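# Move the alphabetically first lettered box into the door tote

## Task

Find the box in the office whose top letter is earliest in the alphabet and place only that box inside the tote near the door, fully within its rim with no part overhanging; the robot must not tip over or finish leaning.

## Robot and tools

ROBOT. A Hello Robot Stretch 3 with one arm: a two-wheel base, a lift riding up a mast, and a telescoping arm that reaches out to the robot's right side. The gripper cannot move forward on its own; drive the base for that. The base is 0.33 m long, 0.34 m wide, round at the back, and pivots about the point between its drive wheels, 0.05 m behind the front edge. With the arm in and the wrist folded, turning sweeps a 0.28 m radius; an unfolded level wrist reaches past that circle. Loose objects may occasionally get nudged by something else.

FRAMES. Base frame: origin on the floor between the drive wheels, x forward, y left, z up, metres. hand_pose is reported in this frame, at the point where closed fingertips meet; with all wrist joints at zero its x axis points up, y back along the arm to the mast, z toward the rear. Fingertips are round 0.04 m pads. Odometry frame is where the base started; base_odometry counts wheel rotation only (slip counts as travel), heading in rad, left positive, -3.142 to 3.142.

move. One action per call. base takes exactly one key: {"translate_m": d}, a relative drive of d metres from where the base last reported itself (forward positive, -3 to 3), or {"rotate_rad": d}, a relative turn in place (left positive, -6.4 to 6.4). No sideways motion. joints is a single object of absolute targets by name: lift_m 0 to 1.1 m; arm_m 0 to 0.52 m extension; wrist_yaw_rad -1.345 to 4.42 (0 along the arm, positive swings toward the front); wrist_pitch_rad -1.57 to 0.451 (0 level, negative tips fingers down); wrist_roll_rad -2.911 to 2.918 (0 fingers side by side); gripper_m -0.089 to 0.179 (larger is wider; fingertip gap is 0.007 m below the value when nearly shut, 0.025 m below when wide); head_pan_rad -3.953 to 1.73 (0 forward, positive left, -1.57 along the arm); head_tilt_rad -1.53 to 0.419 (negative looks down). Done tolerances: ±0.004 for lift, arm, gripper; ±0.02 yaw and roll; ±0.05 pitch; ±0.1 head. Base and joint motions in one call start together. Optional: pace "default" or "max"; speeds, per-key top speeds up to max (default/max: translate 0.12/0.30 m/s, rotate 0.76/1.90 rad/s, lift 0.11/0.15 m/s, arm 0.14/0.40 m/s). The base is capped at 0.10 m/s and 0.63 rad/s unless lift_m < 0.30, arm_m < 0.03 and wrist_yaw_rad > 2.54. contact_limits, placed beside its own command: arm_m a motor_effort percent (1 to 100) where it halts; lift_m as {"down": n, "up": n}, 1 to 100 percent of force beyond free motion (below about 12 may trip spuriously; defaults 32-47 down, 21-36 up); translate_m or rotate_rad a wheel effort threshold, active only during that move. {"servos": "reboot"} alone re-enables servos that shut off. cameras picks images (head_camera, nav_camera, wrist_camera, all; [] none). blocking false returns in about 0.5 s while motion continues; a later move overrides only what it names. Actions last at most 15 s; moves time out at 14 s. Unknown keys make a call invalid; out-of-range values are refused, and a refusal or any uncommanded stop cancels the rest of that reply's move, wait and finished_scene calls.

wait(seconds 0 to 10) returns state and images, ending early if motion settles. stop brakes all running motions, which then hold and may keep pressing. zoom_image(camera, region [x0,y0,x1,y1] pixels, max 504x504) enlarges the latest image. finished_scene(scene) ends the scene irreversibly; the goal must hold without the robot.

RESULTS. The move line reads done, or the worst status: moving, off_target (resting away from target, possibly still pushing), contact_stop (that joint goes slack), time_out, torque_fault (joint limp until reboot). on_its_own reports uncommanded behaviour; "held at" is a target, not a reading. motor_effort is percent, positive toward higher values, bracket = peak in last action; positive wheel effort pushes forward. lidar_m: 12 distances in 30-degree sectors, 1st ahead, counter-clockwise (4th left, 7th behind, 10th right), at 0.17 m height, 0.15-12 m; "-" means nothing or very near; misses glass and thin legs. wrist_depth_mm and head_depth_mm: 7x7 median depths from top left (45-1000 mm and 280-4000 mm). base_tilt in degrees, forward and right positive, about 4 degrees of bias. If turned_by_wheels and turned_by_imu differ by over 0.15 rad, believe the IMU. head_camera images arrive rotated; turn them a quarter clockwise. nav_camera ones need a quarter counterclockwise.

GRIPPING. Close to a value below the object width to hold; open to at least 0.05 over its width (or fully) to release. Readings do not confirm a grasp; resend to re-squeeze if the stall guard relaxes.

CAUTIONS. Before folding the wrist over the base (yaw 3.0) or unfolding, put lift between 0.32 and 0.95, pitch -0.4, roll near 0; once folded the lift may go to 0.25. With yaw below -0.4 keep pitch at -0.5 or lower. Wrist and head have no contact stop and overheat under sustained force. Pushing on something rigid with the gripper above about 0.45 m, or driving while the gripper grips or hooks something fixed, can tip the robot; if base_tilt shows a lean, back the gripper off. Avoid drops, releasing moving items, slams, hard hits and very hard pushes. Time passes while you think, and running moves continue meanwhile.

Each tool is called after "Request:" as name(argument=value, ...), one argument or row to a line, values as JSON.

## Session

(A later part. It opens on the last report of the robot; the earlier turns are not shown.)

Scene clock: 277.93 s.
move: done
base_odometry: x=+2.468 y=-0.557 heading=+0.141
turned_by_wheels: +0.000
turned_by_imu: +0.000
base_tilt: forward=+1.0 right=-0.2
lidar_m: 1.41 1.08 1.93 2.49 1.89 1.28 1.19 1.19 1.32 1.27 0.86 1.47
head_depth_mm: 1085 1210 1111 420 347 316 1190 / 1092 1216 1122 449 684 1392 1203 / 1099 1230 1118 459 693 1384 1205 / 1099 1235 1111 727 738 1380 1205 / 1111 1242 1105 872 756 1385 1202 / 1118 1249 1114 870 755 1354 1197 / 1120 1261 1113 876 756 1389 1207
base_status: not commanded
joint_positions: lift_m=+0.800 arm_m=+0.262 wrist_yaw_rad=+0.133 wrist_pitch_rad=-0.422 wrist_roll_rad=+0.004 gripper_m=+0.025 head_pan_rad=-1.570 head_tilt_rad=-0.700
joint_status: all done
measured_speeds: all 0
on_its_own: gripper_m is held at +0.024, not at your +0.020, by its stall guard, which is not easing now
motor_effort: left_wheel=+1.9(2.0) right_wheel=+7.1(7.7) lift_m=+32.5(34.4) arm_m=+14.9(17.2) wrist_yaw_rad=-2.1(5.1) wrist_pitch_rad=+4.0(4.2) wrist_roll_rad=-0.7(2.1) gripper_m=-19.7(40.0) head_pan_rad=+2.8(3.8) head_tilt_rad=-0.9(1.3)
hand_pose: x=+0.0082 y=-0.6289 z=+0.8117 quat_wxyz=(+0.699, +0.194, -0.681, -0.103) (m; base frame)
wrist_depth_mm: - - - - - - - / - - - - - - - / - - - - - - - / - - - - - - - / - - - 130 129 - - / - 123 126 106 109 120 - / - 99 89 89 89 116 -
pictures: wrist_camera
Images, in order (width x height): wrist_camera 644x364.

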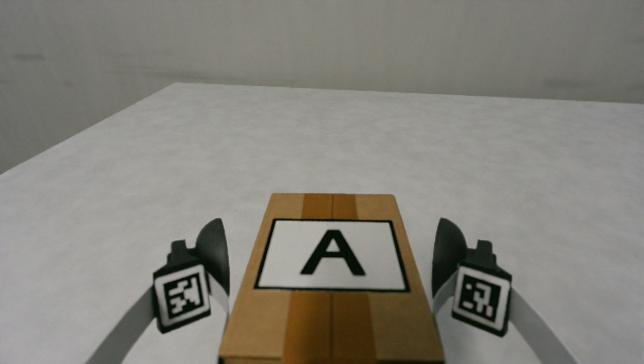

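Request:
move(
  joints={"arm_m": 0.005, "wrist_yaw_rad": 1.57, "head_tilt_rad": -0.95},
  speeds={"arm_m": 0.25, "wrist_yaw_rad": 1.2},
  cameras=[],
)

Request:
move(
  base={"rotate_rad": 1.978},
  joints={"lift_m": 0.34, "wrist_yaw_rad": 2.64},
  speeds={"rotate_rad": 0.63, "lift_m": 0.15, "wrist_yaw_rad": 0.8},
  cameras=[],
)

Request:
move(
  joints={"lift_m": 0.28},
  cameras=["wrist_camera"],
)

Request:
move(
  base={"translate_m": 2.19},
  pace="max",
  cameras=[],
)

Request:
move(
  base={"rotate_rad": 1.164},
  speeds={"rotate_rad": 1.2},
  cameras=[],
)

Request:
move(
  base={"translate_m": 1.53},
  pace="max",
  cameras=[],
)

Request:
move(
  base={"rotate_rad": 1.571},
  speeds={"rotate_rad": 1.2},
  cameras=["head_camera"],
)

Scene clock: 291.47 s.
move: done
base_odometry: x=+2.468 y=-0.557 heading=+0.141
turned_by_wheels: +0.000
turned_by_imu: +0.001
base_tilt: forward=+1.1 right=+0.0
lidar_m: 1.41 1.07 1.94 2.48 1.90 1.29 1.19 1.19 1.32 1.27 0.86 1.47
head_depth_mm: 1096 911 780 1483 1418 - 1128 / 1107 915 780 1472 355 1189 1121 / 1110 914 782 1476 337 333 979 / 1106 921 783 1476 1368 354 1093 / 1107 917 783 1476 1387 354 1125 / 1112 916 784 1476 1362 319 1112 / 1148 919 785 1504 1394 423 1120
base_status: not commanded
joint_positions: lift_m=+0.800 arm_m=+0.005 wrist_yaw_rad=+1.567 wrist_pitch_rad=-0.422 wrist_roll_rad=+0.004 gripper_m=+0.025 head_pan_rad=-1.570 head_tilt_rad=-0.950
joint_status: all done
measured_speeds: all 0
on_its_own: gripper_m is held at +0.024, not at your +0.020, by its stall guard, which is not easing now
motor_effort: left_wheel=+1.7(2.0) right_wheel=+7.2(7.6) lift_m=+25.6(32.8) arm_m=-22.1(24.3) wrist_yaw_rad=+3.4(7.2) wrist_pitch_rad=+3.8(4.3) wrist_roll_rad=-0.3(0.8) gripper_m=-19.7(20.6) head_pan_rad=+3.1(4.1) head_tilt_rad=-5.2(6.5)
hand_pose: x=+0.2025 y=-0.1509 z=+0.8117 quat_wxyz=(+0.594, +0.594, -0.386, +0.382) (m; base frame)
wrist_depth_mm: - - - - - - - / - - - - - - - / - - - - - - - / - - - - - - - / - - 155 129 135 - - / - 123 126 106 109 126 - / - 120 89 89 89 929 -
pictures: none
No camera images: "cameras" was empty.

Scene clock: 295.73 s.
move: done
base_odometry: x=+2.468 y=-0.557 heading=+2.118
turned_by_wheels: +1.977
turned_by_imu: +1.971
base_tilt: forward=+1.0 right=-0.2
lidar_m: 2.50 1.28 1.40 1.19 1.22 1.27 0.86 1.55 1.41 1.08 1.77 2.48
head_depth_mm: 1311 1491 1717 1551 1382 1237 1125 / 1370 1587 1755 1554 1377 1237 643 / 916 1664 1781 1564 1365 1235 661 / 832 1226 1581 1553 1380 1246 710 / 837 1853 1773 1548 1388 1250 1127 / 836 1954 1798 1551 1365 1233 1129 / 863 2006 1782 1566 1391 1249 1128
base_status: done
joint_positions: lift_m=+0.340 arm_m=+0.005 wrist_yaw_rad=+2.637 wrist_pitch_rad=-0.423 wrist_roll_rad=+0.004 gripper_m=+0.025 head_pan_rad=-1.570 head_tilt_rad=-0.950
joint_status: all done
measured_speeds: all 0
on_its_own: gripper_m is held at +0.024, not at your +0.020, by its stall guard, which is not easing now
motor_effort: left_wheel=-10.4(14.8) right_wheel=+10.0(15.3) lift_m=+20.1(24.3) arm_m=-20.8(22.6) wrist_yaw_rad=+3.4(6.8) wrist_pitch_rad=+4.0(4.3) wrist_roll_rad=-0.3(0.8) gripper_m=-19.3(20.6) head_pan_rad=+2.8(4.3) head_tilt_rad=-4.8(6.3)
hand_pose: x=+0.0870 y=+0.0459 z=+0.3516 quat_wxyz=(+0.317, +0.707, -0.029, +0.631) (m; base frame)
wrist_depth_mm: - - - - - - - / - - - - - - - / - - - - - - - / 864 851 869 865 861 864 856 / 686 724 153 129 136 692 707 / 558 124 126 105 109 126 588 / 191 120 89 89 89 474 498
pictures: none
No camera images: "cameras" was empty.

Scene clock: 297.10 s.
move: done
base_odometry: x=+2.468 y=-0.557 heading=+2.118
turned_by_wheels: +0.000
turned_by_imu: +0.000
base_tilt: forward=+1.0 right=+0.0
lidar_m: 2.50 1.28 1.40 1.19 1.22 1.27 0.86 1.54 1.42 1.08 1.77 2.48
head_depth_mm: 1311 1510 1714 1560 1374 1240 1123 / 1359 1576 1754 1548 1383 1226 950 / 914 1654 1770 1560 1390 1231 746 / 837 1231 1572 1547 1388 1248 761 / 838 1851 1794 1550 1375 1247 1129 / 835 1964 1796 1566 1376 1243 1127 / 860 2008 1799 1563 1389 1245 1135
base_status: not commanded
joint_positions: lift_m=+0.280 arm_m=+0.005 wrist_yaw_rad=+2.637 wrist_pitch_rad=-0.423 wrist_roll_rad=+0.004 gripper_m=+0.025 head_pan_rad=-1.570 head_tilt_rad=-0.950
joint_status: all done
measured_speeds: all 0
on_its_own: gripper_m is held at +0.024, not at your +0.020, by its stall guard, which is not easing now
motor_effort: left_wheel=-9.9(10.4) right_wheel=+10.6(10.8) lift_m=+21.0(22.8) arm_m=-18.8(20.6) wrist_yaw_rad=+3.0(3.6) wrist_pitch_rad=+4.2(4.4) wrist_roll_rad=-0.3(0.7) gripper_m=-19.7(20.6) head_pan_rad=+2.2(3.8) head_tilt_rad=-5.1(6.2)
hand_pose: x=+0.0869 y=+0.0458 z=+0.2915 quat_wxyz=(+0.317, +0.707, -0.029, +0.631) (m; base frame)
wrist_depth_mm: - - - - - - - / - - - - - - - / - - - - - - - / 751 765 762 769 748 758 752 / 606 612 154 129 136 613 609 / 492 124 126 106 109 126 512 / 189 122 89 89 89 122 435
pictures: wrist_camera
Images, in order (width x height): wrist_camera 644x364.

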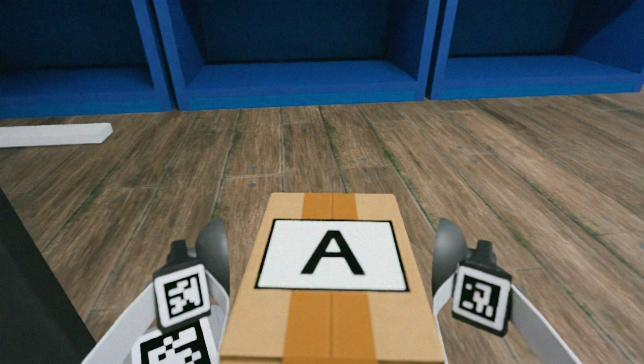

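Scene clock: 305.87 s.
move: done
base_odometry: x=+1.328 y=+1.313 heading=+2.118
turned_by_wheels: +0.000
turned_by_imu: -0.002
base_tilt: forward=+0.9 right=-0.1
lidar_m: 0.47 0.58 1.18 0.83 0.77 1.41 3.03 2.35 1.78 0.79 0.51 0.47
head_depth_mm: 2066 2090 1769 1552 1386 1235 1118 / 1728 2003 1764 1552 1376 1243 948 / 1275 1559 1737 1563 1379 1224 745 / 947 1179 1426 1522 1382 1246 760 / 816 943 1089 1291 1364 1237 1122 / 702 747 887 1021 1198 1226 1125 / 613 669 723 840 953 1111 1122
base_status: done
joint_positions: lift_m=+0.280 arm_m=+0.005 wrist_yaw_rad=+2.637 wrist_pitch_rad=-0.423 wrist_roll_rad=+0.004 gripper_m=+0.025 head_pan_rad=-1.570 head_tilt_rad=-0.950
joint_status: not commanded
measured_speeds: all 0
on_its_own: gripper_m is held at +0.024, not at your +0.020, by its stall guard, which is not easing now
motor_effort: left_wheel=-3.7(15.4) right_wheel=+8.2(16.0) lift_m=+31.5(32.8) arm_m=-8.6(19.0) wrist_yaw_rad=+2.9(3.5) wrist_pitch_rad=+4.4(4.5) wrist_roll_rad=-0.4(0.8) gripper_m=-19.4(20.6) head_pan_rad=+1.9(4.2) head_tilt_rad=-5.1(6.4)
hand_pose: x=+0.0868 y=+0.0459 z=+0.2914 quat_wxyz=(+0.317, +0.707, -0.029, +0.631) (m; base frame)
wrist_depth_mm: - - - - - - - / - - - - - - - / - - - - - - - / 716 752 761 764 757 - - / 611 601 153 130 135 592 484 / 498 124 126 106 109 126 452 / 190 122 89 89 89 122 421
pictures: none
No camera images: "cameras" was empty.

Scene clock: 308.63 s.
move: done
base_odometry: x=+1.328 y=+1.313 heading=-3.002
turned_by_wheels: +1.163
turned_by_imu: +1.159
base_tilt: forward=+0.9 right=-0.2
lidar_m: 1.50 0.74 0.61 1.41 3.30 2.32 1.78 0.69 0.49 0.47 0.48 0.63
head_depth_mm: 413 483 581 734 995 1219 1127 / 414 483 583 735 993 1217 949 / 415 485 586 740 1005 1227 745 / 416 487 587 744 1006 1232 760 / 418 486 591 747 1017 1226 1126 / 416 489 592 751 1030 1241 1128 / 418 491 594 756 1032 1241 1126
base_status: done
joint_positions: lift_m=+0.280 arm_m=+0.005 wrist_yaw_rad=+2.637 wrist_pitch_rad=-0.423 wrist_roll_rad=+0.004 gripper_m=+0.025 head_pan_rad=-1.570 head_tilt_rad=-0.950
joint_status: not commanded
measured_speeds: all 0
on_its_own: gripper_m is held at +0.024, not at your +0.020, by its stall guard, which is not easing now
motor_effort: left_wheel=-11.0(14.5) right_wheel=+11.2(14.9) lift_m=+29.8(31.7) arm_m=-14.7(14.7) wrist_yaw_rad=+2.2(3.2) wrist_pitch_rad=+4.3(4.5) wrist_roll_rad=-0.6(0.8) gripper_m=-19.3(20.5) head_pan_rad=+1.3(3.7) head_tilt_rad=-5.1(6.4)
hand_pose: x=+0.0868 y=+0.0459 z=+0.2914 quat_wxyz=(+0.317, +0.707, -0.029, +0.631) (m; base frame)
wrist_depth_mm: - - - - - - - / - - - - - - - / - - - 708 - - - / 770 765 776 730 755 773 751 / 609 608 155 130 135 610 613 / 489 123 126 106 110 126 506 / 189 122 89 89 89 122 438
pictures: none
No camera images: "cameras" was empty.

Scene clock: 315.13 s.
move: done
base_odometry: x=-0.187 y=+1.101 heading=-3.002
turned_by_wheels: +0.000
turned_by_imu: +0.000
base_tilt: forward=+1.0 right=-0.2
lidar_m: 1.02 1.05 1.39 2.74 1.05 0.90 1.89 0.60 0.40 0.38 0.39 0.52
head_depth_mm: 329 386 465 567 835 1181 1123 / 330 386 454 588 784 1186 943 / 331 387 454 590 802 1185 745 / 332 388 455 593 806 1166 760 / 332 389 470 596 816 1188 1124 / 333 390 473 602 818 1195 1124 / 334 392 475 599 822 1194 1128
base_status: done
joint_positions: lift_m=+0.280 arm_m=+0.005 wrist_yaw_rad=+2.638 wrist_pitch_rad=-0.424 wrist_roll_rad=+0.004 gripper_m=+0.025 head_pan_rad=-1.570 head_tilt_rad=-0.950
joint_status: not commanded
measured_speeds: all 0
on_its_own: gripper_m is held at +0.024, not at your +0.020, by its stall guard, which is not easing now
motor_effort: left_wheel=+4.9(11.8) right_wheel=+3.0(19.7) lift_m=+25.1(29.7) arm_m=-21.4(22.4) wrist_yaw_rad=+2.5(3.4) wrist_pitch_rad=+4.1(4.5) wrist_roll_rad=-0.4(0.8) gripper_m=-19.9(20.9) head_pan_rad=+2.5(3.9) head_tilt_rad=-5.4(6.3)
hand_pose: x=+0.0868 y=+0.0459 z=+0.2914 quat_wxyz=(+0.317, +0.707, -0.029, +0.631) (m; base frame)
wrist_depth_mm: - - - - - - - / - - - - - - - / - - - - - 938 - / 757 757 756 751 748 750 - / 609 622 153 130 136 561 - / 492 124 126 105 109 123 - / 190 122 89 89 89 122 438
pictures: none
No camera images: "cameras" was empty.

Scene clock: 318.30 s.
move: done
base_odometry: x=-0.187 y=+1.101 heading=-1.432
turned_by_wheels: +1.570
turned_by_imu: +1.566
base_tilt: forward=+1.0 right=-0.2
lidar_m: 2.84 1.07 0.90 2.03 0.61 0.40 0.38 0.39 0.51 1.02 1.05 1.38
head_depth_mm: 959 1120 1276 1343 1276 1203 1113 / 960 1123 1362 1537 1380 1230 942 / 960 1123 1341 1523 1361 1235 745 / 962 1120 1361 1528 1377 1238 761 / 959 1123 1366 1530 1345 1239 1120 / 965 1129 1359 1544 1382 1240 1127 / 964 1124 1367 1541 1383 1238 1126
base_status: done
joint_positions: lift_m=+0.280 arm_m=+0.005 wrist_yaw_rad=+2.638 wrist_pitch_rad=-0.424 wrist_roll_rad=+0.004 gripper_m=+0.025 head_pan_rad=-1.570 head_tilt_rad=-0.950
joint_status: not commanded
measured_speeds: all 0
on_its_own: gripper_m is held at +0.024, not at your +0.020, by its stall guard, which is not easing now
motor_effort: left_wheel=-11.2(14.8) right_wheel=+10.5(14.9) lift_m=+22.9(25.2) arm_m=-22.3(22.5) wrist_yaw_rad=+2.5(3.2) wrist_pitch_rad=+4.1(4.5) wrist_roll_rad=-0.3(0.7) gripper_m=-19.3(20.6) head_pan_rad=+2.7(3.6) head_tilt_rad=-5.1(5.9)
hand_pose: x=+0.0868 y=+0.0459 z=+0.2914 quat_wxyz=(+0.317, +0.707, -0.029, +0.631) (m; base frame)
wrist_depth_mm: - - - - - - - / - - - - - - - / - - - - - - - / 764 766 776 765 758 774 754 / 614 608 153 129 136 606 612 / 492 124 126 105 109 126 510 / 190 122 89 89 89 122 438
pictures: head_camera (sideways)
Images, in order (width x height): head_camera 896x504.

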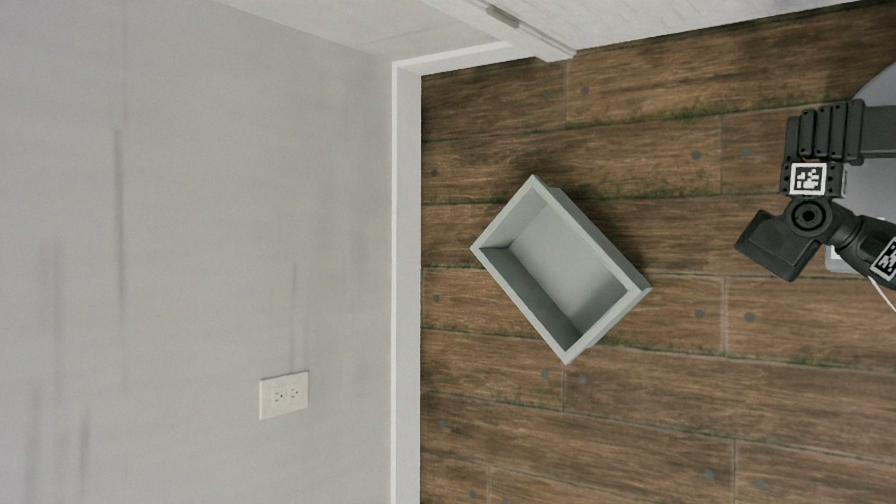

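Request:
move(
  base={"translate_m": 0.102},
  joints={"lift_m": 0.45},
  pace="max",
  cameras=[],
)

Request:
move(
  joints={"wrist_yaw_rad": 0.0},
  speeds={"wrist_yaw_rad": 1.5},
  cameras=[],
)

Request:
move(
  joints={"arm_m": 0.37, "wrist_pitch_rad": -1.15},
  speeds={"arm_m": 0.25, "wrist_pitch_rad": 0.8},
  cameras=["head_camera", "wrist_camera"],
)

Scene clock: 345.43 s.
move: done
base_odometry: x=-0.173 y=+1.000 heading=-1.431
turned_by_wheels: +0.000
turned_by_imu: +0.000
base_tilt: forward=+1.0 right=-0.1
lidar_m: 2.63 1.08 0.85 2.54 0.76 0.50 0.48 0.49 0.65 1.02 1.04 1.37
head_depth_mm: 951 1117 1332 1521 1366 1241 1126 / 953 1118 1353 1528 1381 1236 533 / 951 1113 1339 1534 1354 1234 949 / 952 1116 1356 1533 1343 1233 617 / 957 1117 1344 1544 1390 1236 1131 / 960 1121 1359 1534 1379 1241 1125 / 961 1126 1362 1534 1374 1240 1128
base_status: done
joint_positions: lift_m=+0.450 arm_m=+0.005 wrist_yaw_rad=+2.638 wrist_pitch_rad=-0.425 wrist_roll_rad=+0.004 gripper_m=+0.025 head_pan_rad=-1.570 head_tilt_rad=-0.950
joint_status: all done
measured_speeds: all 0
on_its_own: gripper_m is held at +0.024, not at your +0.020, by its stall guard, which is not easing now
motor_effort: left_wheel=+5.5(10.8) right_wheel=+1.1(15.3) lift_m=+31.0(35.0) arm_m=-20.3(21.0) wrist_yaw_rad=+2.4(3.1) wrist_pitch_rad=+4.4(4.7) wrist_roll_rad=-0.3(0.7) gripper_m=-19.3(20.3) head_pan_rad=+2.5(2.9) head_tilt_rad=-4.5(5.6)
hand_pose: x=+0.0867 y=+0.0458 z=+0.4612 quat_wxyz=(+0.317, +0.707, -0.028, +0.631) (m; base frame)
wrist_depth_mm: - - - 795 - - - / - - - 897 - - - / - - - - - - - / - - - - - - - / 853 857 154 129 135 846 850 / 684 123 126 106 109 126 704 / 190 120 90 89 89 122 605
pictures: none
No camera images: "cameras" was empty.

Scene clock: 348.03 s.
move: done
base_odometry: x=-0.173 y=+1.000 heading=-1.431
turned_by_wheels: +0.000
turned_by_imu: +0.000
base_tilt: forward=+1.0 right=-0.1
lidar_m: 2.63 1.08 0.85 2.53 0.76 0.50 0.48 0.49 0.65 1.02 1.04 1.36
head_depth_mm: 950 1110 1343 1515 1378 1236 1128 / 947 1115 1354 1532 1378 1235 532 / 950 1116 1345 1523 1365 789 579 / 955 1114 1331 1535 1333 1204 972 / 955 1110 1348 1530 1379 1240 1125 / 951 1119 1357 1545 1375 1241 1126 / 954 1118 1351 1540 1377 1244 1127
base_status: not commanded
joint_positions: lift_m=+0.450 arm_m=+0.005 wrist_yaw_rad=+0.003 wrist_pitch_rad=-0.425 wrist_roll_rad=+0.004 gripper_m=+0.025 head_pan_rad=-1.570 head_tilt_rad=-0.950
joint_status: all done
measured_speeds: all 0
on_its_own: gripper_m is held at +0.024, not at your +0.020, by its stall guard, which is not easing now
motor_effort: left_wheel=+5.6(5.7) right_wheel=+0.7(1.5) lift_m=+25.9(31.2) arm_m=-18.8(20.3) wrist_yaw_rad=-2.0(5.1) wrist_pitch_rad=+4.3(4.8) wrist_roll_rad=-0.4(0.8) gripper_m=-19.5(20.4) head_pan_rad=+2.1(3.3) head_tilt_rad=-4.2(5.5)
hand_pose: x=-0.0208 y=-0.3735 z=+0.4612 quat_wxyz=(+0.690, +0.150, -0.692, -0.148) (m; base frame)
wrist_depth_mm: - - - - - - - / - - 718 - - - - / - - - - - - - / - - - - - - 455 / 858 842 143 129 135 833 514 / 710 123 126 105 109 120 554 / 630 120 89 89 89 122 529
pictures: none
No camera images: "cameras" was empty.

Scene clock: 351.53 s.
move: done
base_odometry: x=-0.173 y=+1.000 heading=-1.431
turned_by_wheels: +0.000
turned_by_imu: +0.001
base_tilt: forward=+0.9 right=-0.2
lidar_m: 2.63 1.08 0.85 2.53 0.76 0.50 0.48 0.49 0.65 1.02 1.04 1.37
head_depth_mm: 950 1120 1340 1534 1378 1231 1119 / 948 1116 1354 1472 682 599 537 / 953 1114 1349 792 1354 1237 986 / 954 1111 1342 1540 1358 1233 1106 / 949 1119 1356 1536 1377 1243 1126 / 958 1120 1355 1542 1383 1241 1126 / 957 1119 1354 1532 1384 1246 1128
base_status: not commanded
joint_positions: lift_m=+0.450 arm_m=+0.370 wrist_yaw_rad=+0.003 wrist_pitch_rad=-1.155 wrist_roll_rad=+0.004 gripper_m=+0.025 head_pan_rad=-1.570 head_tilt_rad=-0.950
joint_status: all done
measured_speeds: all 0
on_its_own: gripper_m is held at +0.024, not at your +0.020, by its stall guard, which is not easing now
motor_effort: left_wheel=+5.6(5.7) right_wheel=+1.0(1.4) lift_m=+20.6(26.0) arm_m=+22.1(25.5) wrist_yaw_rad=-1.7(2.4) wrist_pitch_rad=+1.0(6.3) wrist_roll_rad=-0.4(0.7) gripper_m=-19.0(20.3) head_pan_rad=+0.7(3.1) head_tilt_rad=-4.2(6.0)
hand_pose: x=-0.0214 y=-0.5963 z=+0.3445 quat_wxyz=(+0.592, +0.386, -0.592, -0.386) (m; base frame)
wrist_depth_mm: - - - - 595 587 512 / 587 586 581 574 576 578 498 / 556 550 548 547 555 538 497 / 525 524 529 156 515 519 505 / 510 503 155 128 128 496 492 / 486 124 113 105 109 126 470 / 473 119 89 89 89 449 454
pictures: head_camera (sideways), wrist_camera
Images, in order (width x height): head_camera 896x504, wrist_camera 644x364.

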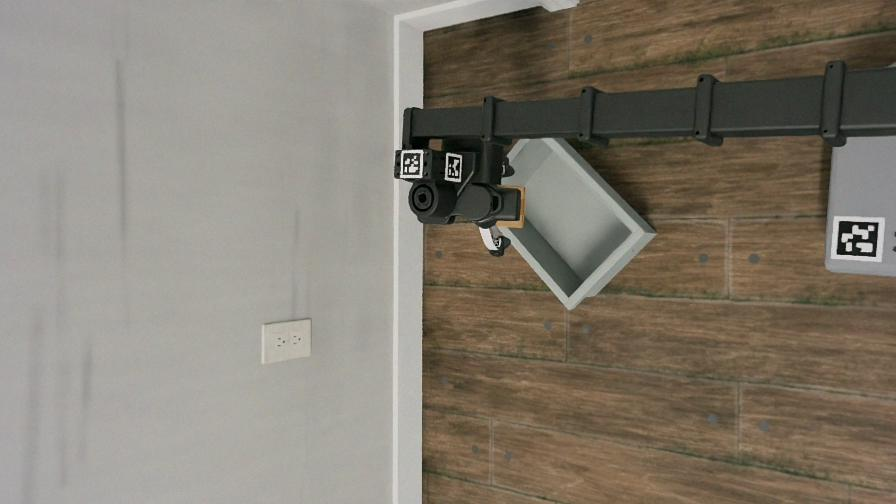

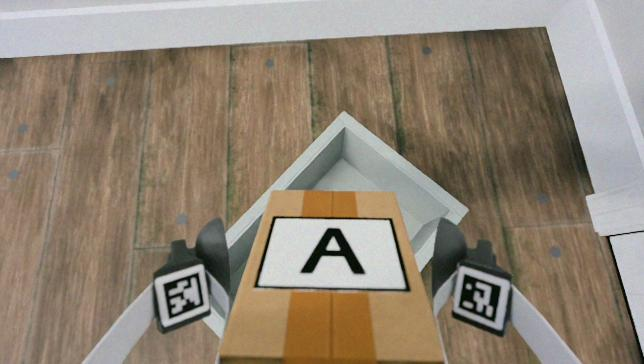

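Request:
move(
  base={"translate_m": 0.013},
  joints={"arm_m": 0.38, "lift_m": 0.3},
  pace="max",
  cameras=["head_camera", "wrist_camera"],
)

Scene clock: 371.40 s.
move: done
base_odometry: x=-0.171 y=+0.987 heading=-1.431
turned_by_wheels: +0.000
turned_by_imu: +0.001
base_tilt: forward=+1.0 right=-0.1
lidar_m: 2.62 1.08 0.85 2.60 0.78 0.51 0.50 0.51 0.67 1.02 1.04 1.36
head_depth_mm: 949 1116 1340 1532 1381 1238 1130 / 955 1114 1343 1545 1323 1183 692 / 955 1121 1329 1532 1194 1221 974 / 953 1119 1337 1528 1307 1239 1094 / 952 1121 1352 1538 1372 1238 1122 / 957 1114 1350 1539 1383 1240 1129 / 953 1120 1348 1534 1382 1243 1130
base_status: done
joint_positions: lift_m=+0.300 arm_m=+0.380 wrist_yaw_rad=+0.003 wrist_pitch_rad=-1.157 wrist_roll_rad=+0.004 gripper_m=+0.025 head_pan_rad=-1.570 head_tilt_rad=-0.950
joint_status: all done
measured_speeds: all 0
on_its_own: gripper_m is held at +0.024, not at your +0.020, by its stall guard, which is not easing now
motor_effort: left_wheel=+7.7(11.2) right_wheel=+3.4(9.1) lift_m=+21.2(22.6) arm_m=+22.2(24.3) wrist_yaw_rad=-1.4(2.3) wrist_pitch_rad=+1.0(1.4) wrist_roll_rad=-0.5(0.7) gripper_m=-18.8(20.3) head_pan_rad=+2.0(3.1) head_tilt_rad=-4.6(6.0)
hand_pose: x=-0.0214 y=-0.6060 z=+0.1944 quat_wxyz=(+0.592, +0.387, -0.592, -0.387) (m; base frame)
wrist_depth_mm: 433 434 435 432 430 426 423 / 417 410 411 406 405 403 400 / 398 396 393 307 - 388 386 / 380 380 292 156 - 252 370 / 363 361 155 128 128 278 355 / 347 124 114 105 109 126 338 / 339 120 89 89 89 122 326
pictures: head_camera (sideways), wrist_camera
Images, in order (width x height): head_camera 896x504, wrist_camera 644x364.

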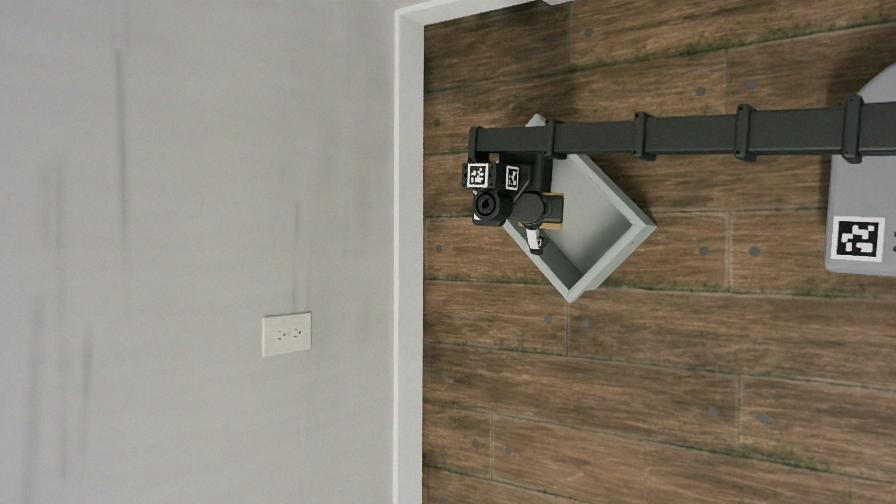

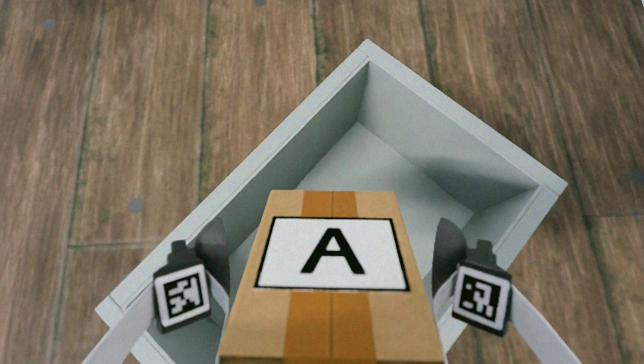

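Request:
move(
  joints={"arm_m": 0.388, "lift_m": 0.2},
  cameras=[],
)

Request:
move(
  joints={"lift_m": 0.085},
  speeds={"lift_m": 0.05},
  contact_limits={"lift_m": {"down": 13}},
  cameras=["wrist_camera"],
)

Scene clock: 383.03 s.
move: done
base_odometry: x=-0.171 y=+0.987 heading=-1.431
turned_by_wheels: +0.000
turned_by_imu: +0.001
base_tilt: forward=+1.0 right=-0.1
lidar_m: 2.61 1.08 0.84 2.60 0.78 0.51 0.50 0.51 0.67 0.57 1.04 1.36
head_depth_mm: 946 1112 1344 1506 1370 1243 1122 / 953 1115 1341 1528 1360 1219 1094 / 951 1118 1360 1535 1013 1224 974 / 955 1119 1337 1531 1316 1232 1095 / 955 1116 1347 1534 1382 1234 1128 / 952 1112 1351 1534 1372 1235 1129 / 955 1118 1347 1532 1383 1247 1129
base_status: not commanded
joint_positions: lift_m=+0.200 arm_m=+0.388 wrist_yaw_rad=+0.003 wrist_pitch_rad=-1.157 wrist_roll_rad=+0.004 gripper_m=+0.025 head_pan_rad=-1.570 head_tilt_rad=-0.950
joint_status: all done
measured_speeds: all 0
on_its_own: gripper_m is held at +0.024, not at your +0.020, by its stall guard, which is not easing now
motor_effort: left_wheel=+7.6(8.0) right_wheel=+3.7(4.1) lift_m=+20.6(22.8) arm_m=+22.4(25.0) wrist_yaw_rad=-1.8(2.2) wrist_pitch_rad=+1.0(1.2) wrist_roll_rad=-0.4(0.7) gripper_m=-20.1(20.1) head_pan_rad=+1.8(3.3) head_tilt_rad=-4.9(5.6)
hand_pose: x=-0.0214 y=-0.6140 z=+0.0944 quat_wxyz=(+0.592, +0.387, -0.592, -0.387) (m; base frame)
wrist_depth_mm: 318 318 316 187 - 314 311 / 302 301 180 211 - - 297 / 288 287 174 250 - - - / 274 159 203 156 - - 177 / 147 168 155 128 128 217 153 / 154 125 113 105 109 123 137 / - 99 89 89 89 122 235
pictures: none
No camera images: "cameras" was empty.

Scene clock: 385.23 s.
move: contact_stop
base_odometry: x=-0.171 y=+0.987 heading=-1.431
turned_by_wheels: +0.000
turned_by_imu: +0.000
base_tilt: forward=+1.0 right=-0.2
lidar_m: 2.62 1.08 0.85 2.61 0.78 0.51 0.50 0.51 0.67 1.02 1.04 1.36
head_depth_mm: 953 1112 1343 1524 1380 1232 1123 / 944 1113 1343 1534 1362 1236 1112 / 955 1115 1348 1536 1067 1202 958 / 945 1118 1344 1545 1317 1243 1097 / 953 1116 1349 1540 1382 1233 1132 / 955 1122 1348 1544 1388 1247 1133 / 958 1125 1356 1544 1388 1246 1125
base_status: not commanded
joint_positions: lift_m=+0.117 arm_m=+0.388 wrist_yaw_rad=+0.002 wrist_pitch_rad=-1.148 wrist_roll_rad=+0.004 gripper_m=+0.025 head_pan_rad=-1.570 head_tilt_rad=-0.950
joint_status: lift_m contact_stop (moved -0.083 of -0.115)
measured_speeds: translate_m=+0.000 rotate_rad=+0.000 lift_m=+0.007 arm_m=+0.000 wrist_yaw_rad=+0.000 wrist_pitch_rad=+0.000 wrist_roll_rad=+0.000 head_pan_rad=+0.000 head_tilt_rad=+0.000
on_its_own: gripper_m is held at +0.024, not at your +0.020, by its stall guard, which is not easing now; lift_m is slack since a contact_stop (your +0.085 is given up)
motor_effort: left_wheel=+4.6(8.0) right_wheel=+2.9(4.0) lift_m=+18.1(22.3) arm_m=+21.9(23.2) wrist_yaw_rad=-0.4(2.2) wrist_pitch_rad=-0.6(1.4) wrist_roll_rad=-0.3(0.7) gripper_m=-19.0(20.4) head_pan_rad=+1.6(2.8) head_tilt_rad=-3.7(5.4)
contact_limits: lift_m down 13 (down: maximum 72; up: maximum 65)
hand_pose: x=-0.0215 y=-0.6162 z=+0.0117 quat_wxyz=(+0.593, +0.384, -0.594, -0.384) (m; base frame)
wrist_depth_mm: - 90 118 173 - - - / - 104 137 192 - - - / 99 121 166 196 195 193 - / - 139 184 135 183 186 181 / 130 161 147 114 117 176 154 / 152 155 105 102 104 126 134 / - 122 88 88 90 122 112
pictures: wrist_camera
Images, in order (width x height): wrist_camera 644x364.

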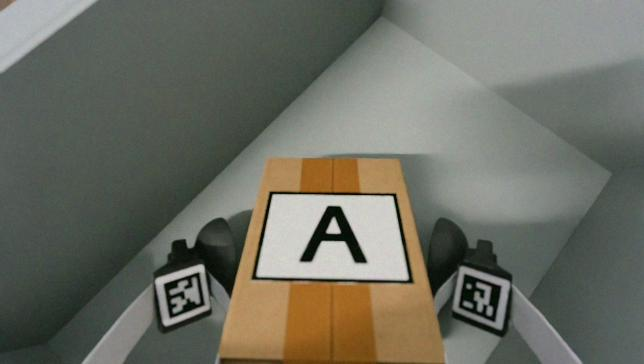

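Request:
move(
  joints={"gripper_m": 0.112},
  cameras=[],
)

Request:
move(
  joints={"lift_m": 0.36},
  cameras=["wrist_camera"],
)

Scene clock: 389.33 s.
move: done
base_odometry: x=-0.171 y=+0.987 heading=-1.431
turned_by_wheels: +0.000
turned_by_imu: +0.001
base_tilt: forward=+1.1 right=-0.1
lidar_m: 2.61 1.08 0.84 2.60 0.78 0.51 0.50 0.51 0.67 1.01 1.04 1.36
head_depth_mm: 951 1111 1346 1519 1376 1238 1123 / 951 1110 1337 1524 1351 1238 1112 / 952 1113 1348 1526 1063 1204 962 / 952 1118 1341 1537 1318 1243 1095 / 956 1126 1348 1543 1370 1246 1127 / 952 1121 1349 1540 1398 1233 1129 / 954 1119 1353 1539 1381 1245 1127
base_status: not commanded
joint_positions: lift_m=+0.119 arm_m=+0.388 wrist_yaw_rad=+0.002 wrist_pitch_rad=-1.148 wrist_roll_rad=+0.004 gripper_m=+0.112 head_pan_rad=-1.570 head_tilt_rad=-0.950
joint_status: all done
measured_speeds: all 0
on_its_own: lift_m is slack since a contact_stop (your +0.085 is given up)
motor_effort: left_wheel=+4.2(4.5) right_wheel=+3.2(3.9) lift_m=+25.3(25.9) arm_m=+20.4(21.5) wrist_yaw_rad=-0.9(1.4) wrist_pitch_rad=-0.5(0.8) wrist_roll_rad=-0.6(0.8) gripper_m=+1.3(87.0) head_pan_rad=+2.3(2.5) head_tilt_rad=-3.9(5.2)
contact_limits: lift_m down 13 (down: maximum 72; up: maximum 65)
hand_pose: x=-0.0215 y=-0.6160 z=+0.0139 quat_wxyz=(+0.593, +0.384, -0.594, -0.385) (m; base frame)
wrist_depth_mm: - 90 120 173 - - - / - 106 138 193 - - - / - 125 168 196 196 194 - / - 140 186 138 184 186 183 / 130 159 152 116 119 179 156 / 148 156 106 103 106 127 133 / - 164 88 88 89 119 110
pictures: none
No camera images: "cameras" was empty.

Scene clock: 392.37 s.
move: done
base_odometry: x=-0.171 y=+0.987 heading=-1.431
turned_by_wheels: +0.000
turned_by_imu: +0.000
base_tilt: forward=+1.1 right=-0.3
lidar_m: 2.62 1.08 0.85 2.60 0.78 0.51 0.50 0.51 0.67 1.02 1.04 1.36
head_depth_mm: 946 1107 1341 1516 1379 1231 1128 / 953 1112 1331 1517 1319 695 618 / 953 1114 1345 893 1313 1237 984 / 954 1111 1339 1530 1324 1231 1098 / 953 1115 1348 1534 1375 1246 1122 / 954 1122 1345 1532 1387 1239 1120 / 956 1121 1359 1541 1389 1243 1126
base_status: not commanded
joint_positions: lift_m=+0.360 arm_m=+0.388 wrist_yaw_rad=+0.002 wrist_pitch_rad=-1.153 wrist_roll_rad=+0.004 gripper_m=+0.112 head_pan_rad=-1.570 head_tilt_rad=-0.950
joint_status: all done
measured_speeds: all 0
motor_effort: left_wheel=+4.3(4.5) right_wheel=+2.9(3.8) lift_m=+31.8(34.2) arm_m=+19.2(20.6) wrist_yaw_rad=-1.1(1.4) wrist_pitch_rad=+0.2(0.9) wrist_roll_rad=-0.3(0.7) gripper_m=+0.3(1.7) head_pan_rad=+1.5(2.7) head_tilt_rad=-3.4(5.2)
hand_pose: x=-0.0215 y=-0.6149 z=+0.2547 quat_wxyz=(+0.592, +0.385, -0.593, -0.386) (m; base frame)
wrist_depth_mm: 503 500 501 492 507 494 483 / 487 480 481 472 476 471 465 / 463 458 457 434 458 450 455 / 442 439 437 362 - 435 435 / 421 421 337 364 - 407 416 / 405 124 135 348 - 126 391 / 394 124 - 344 307 119 378
pictures: wrist_camera
Images, in order (width x height): wrist_camera 644x364.

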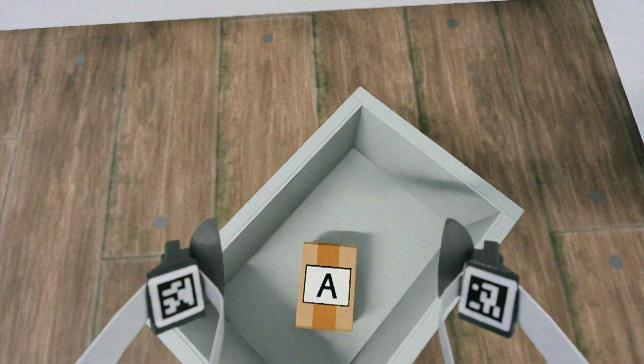

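The box labelled "A" is lying flat inside the tote and the gripper is clear of it.

Request:
finished_scene(
  scene=3,
)

The scene is finished: the task was done.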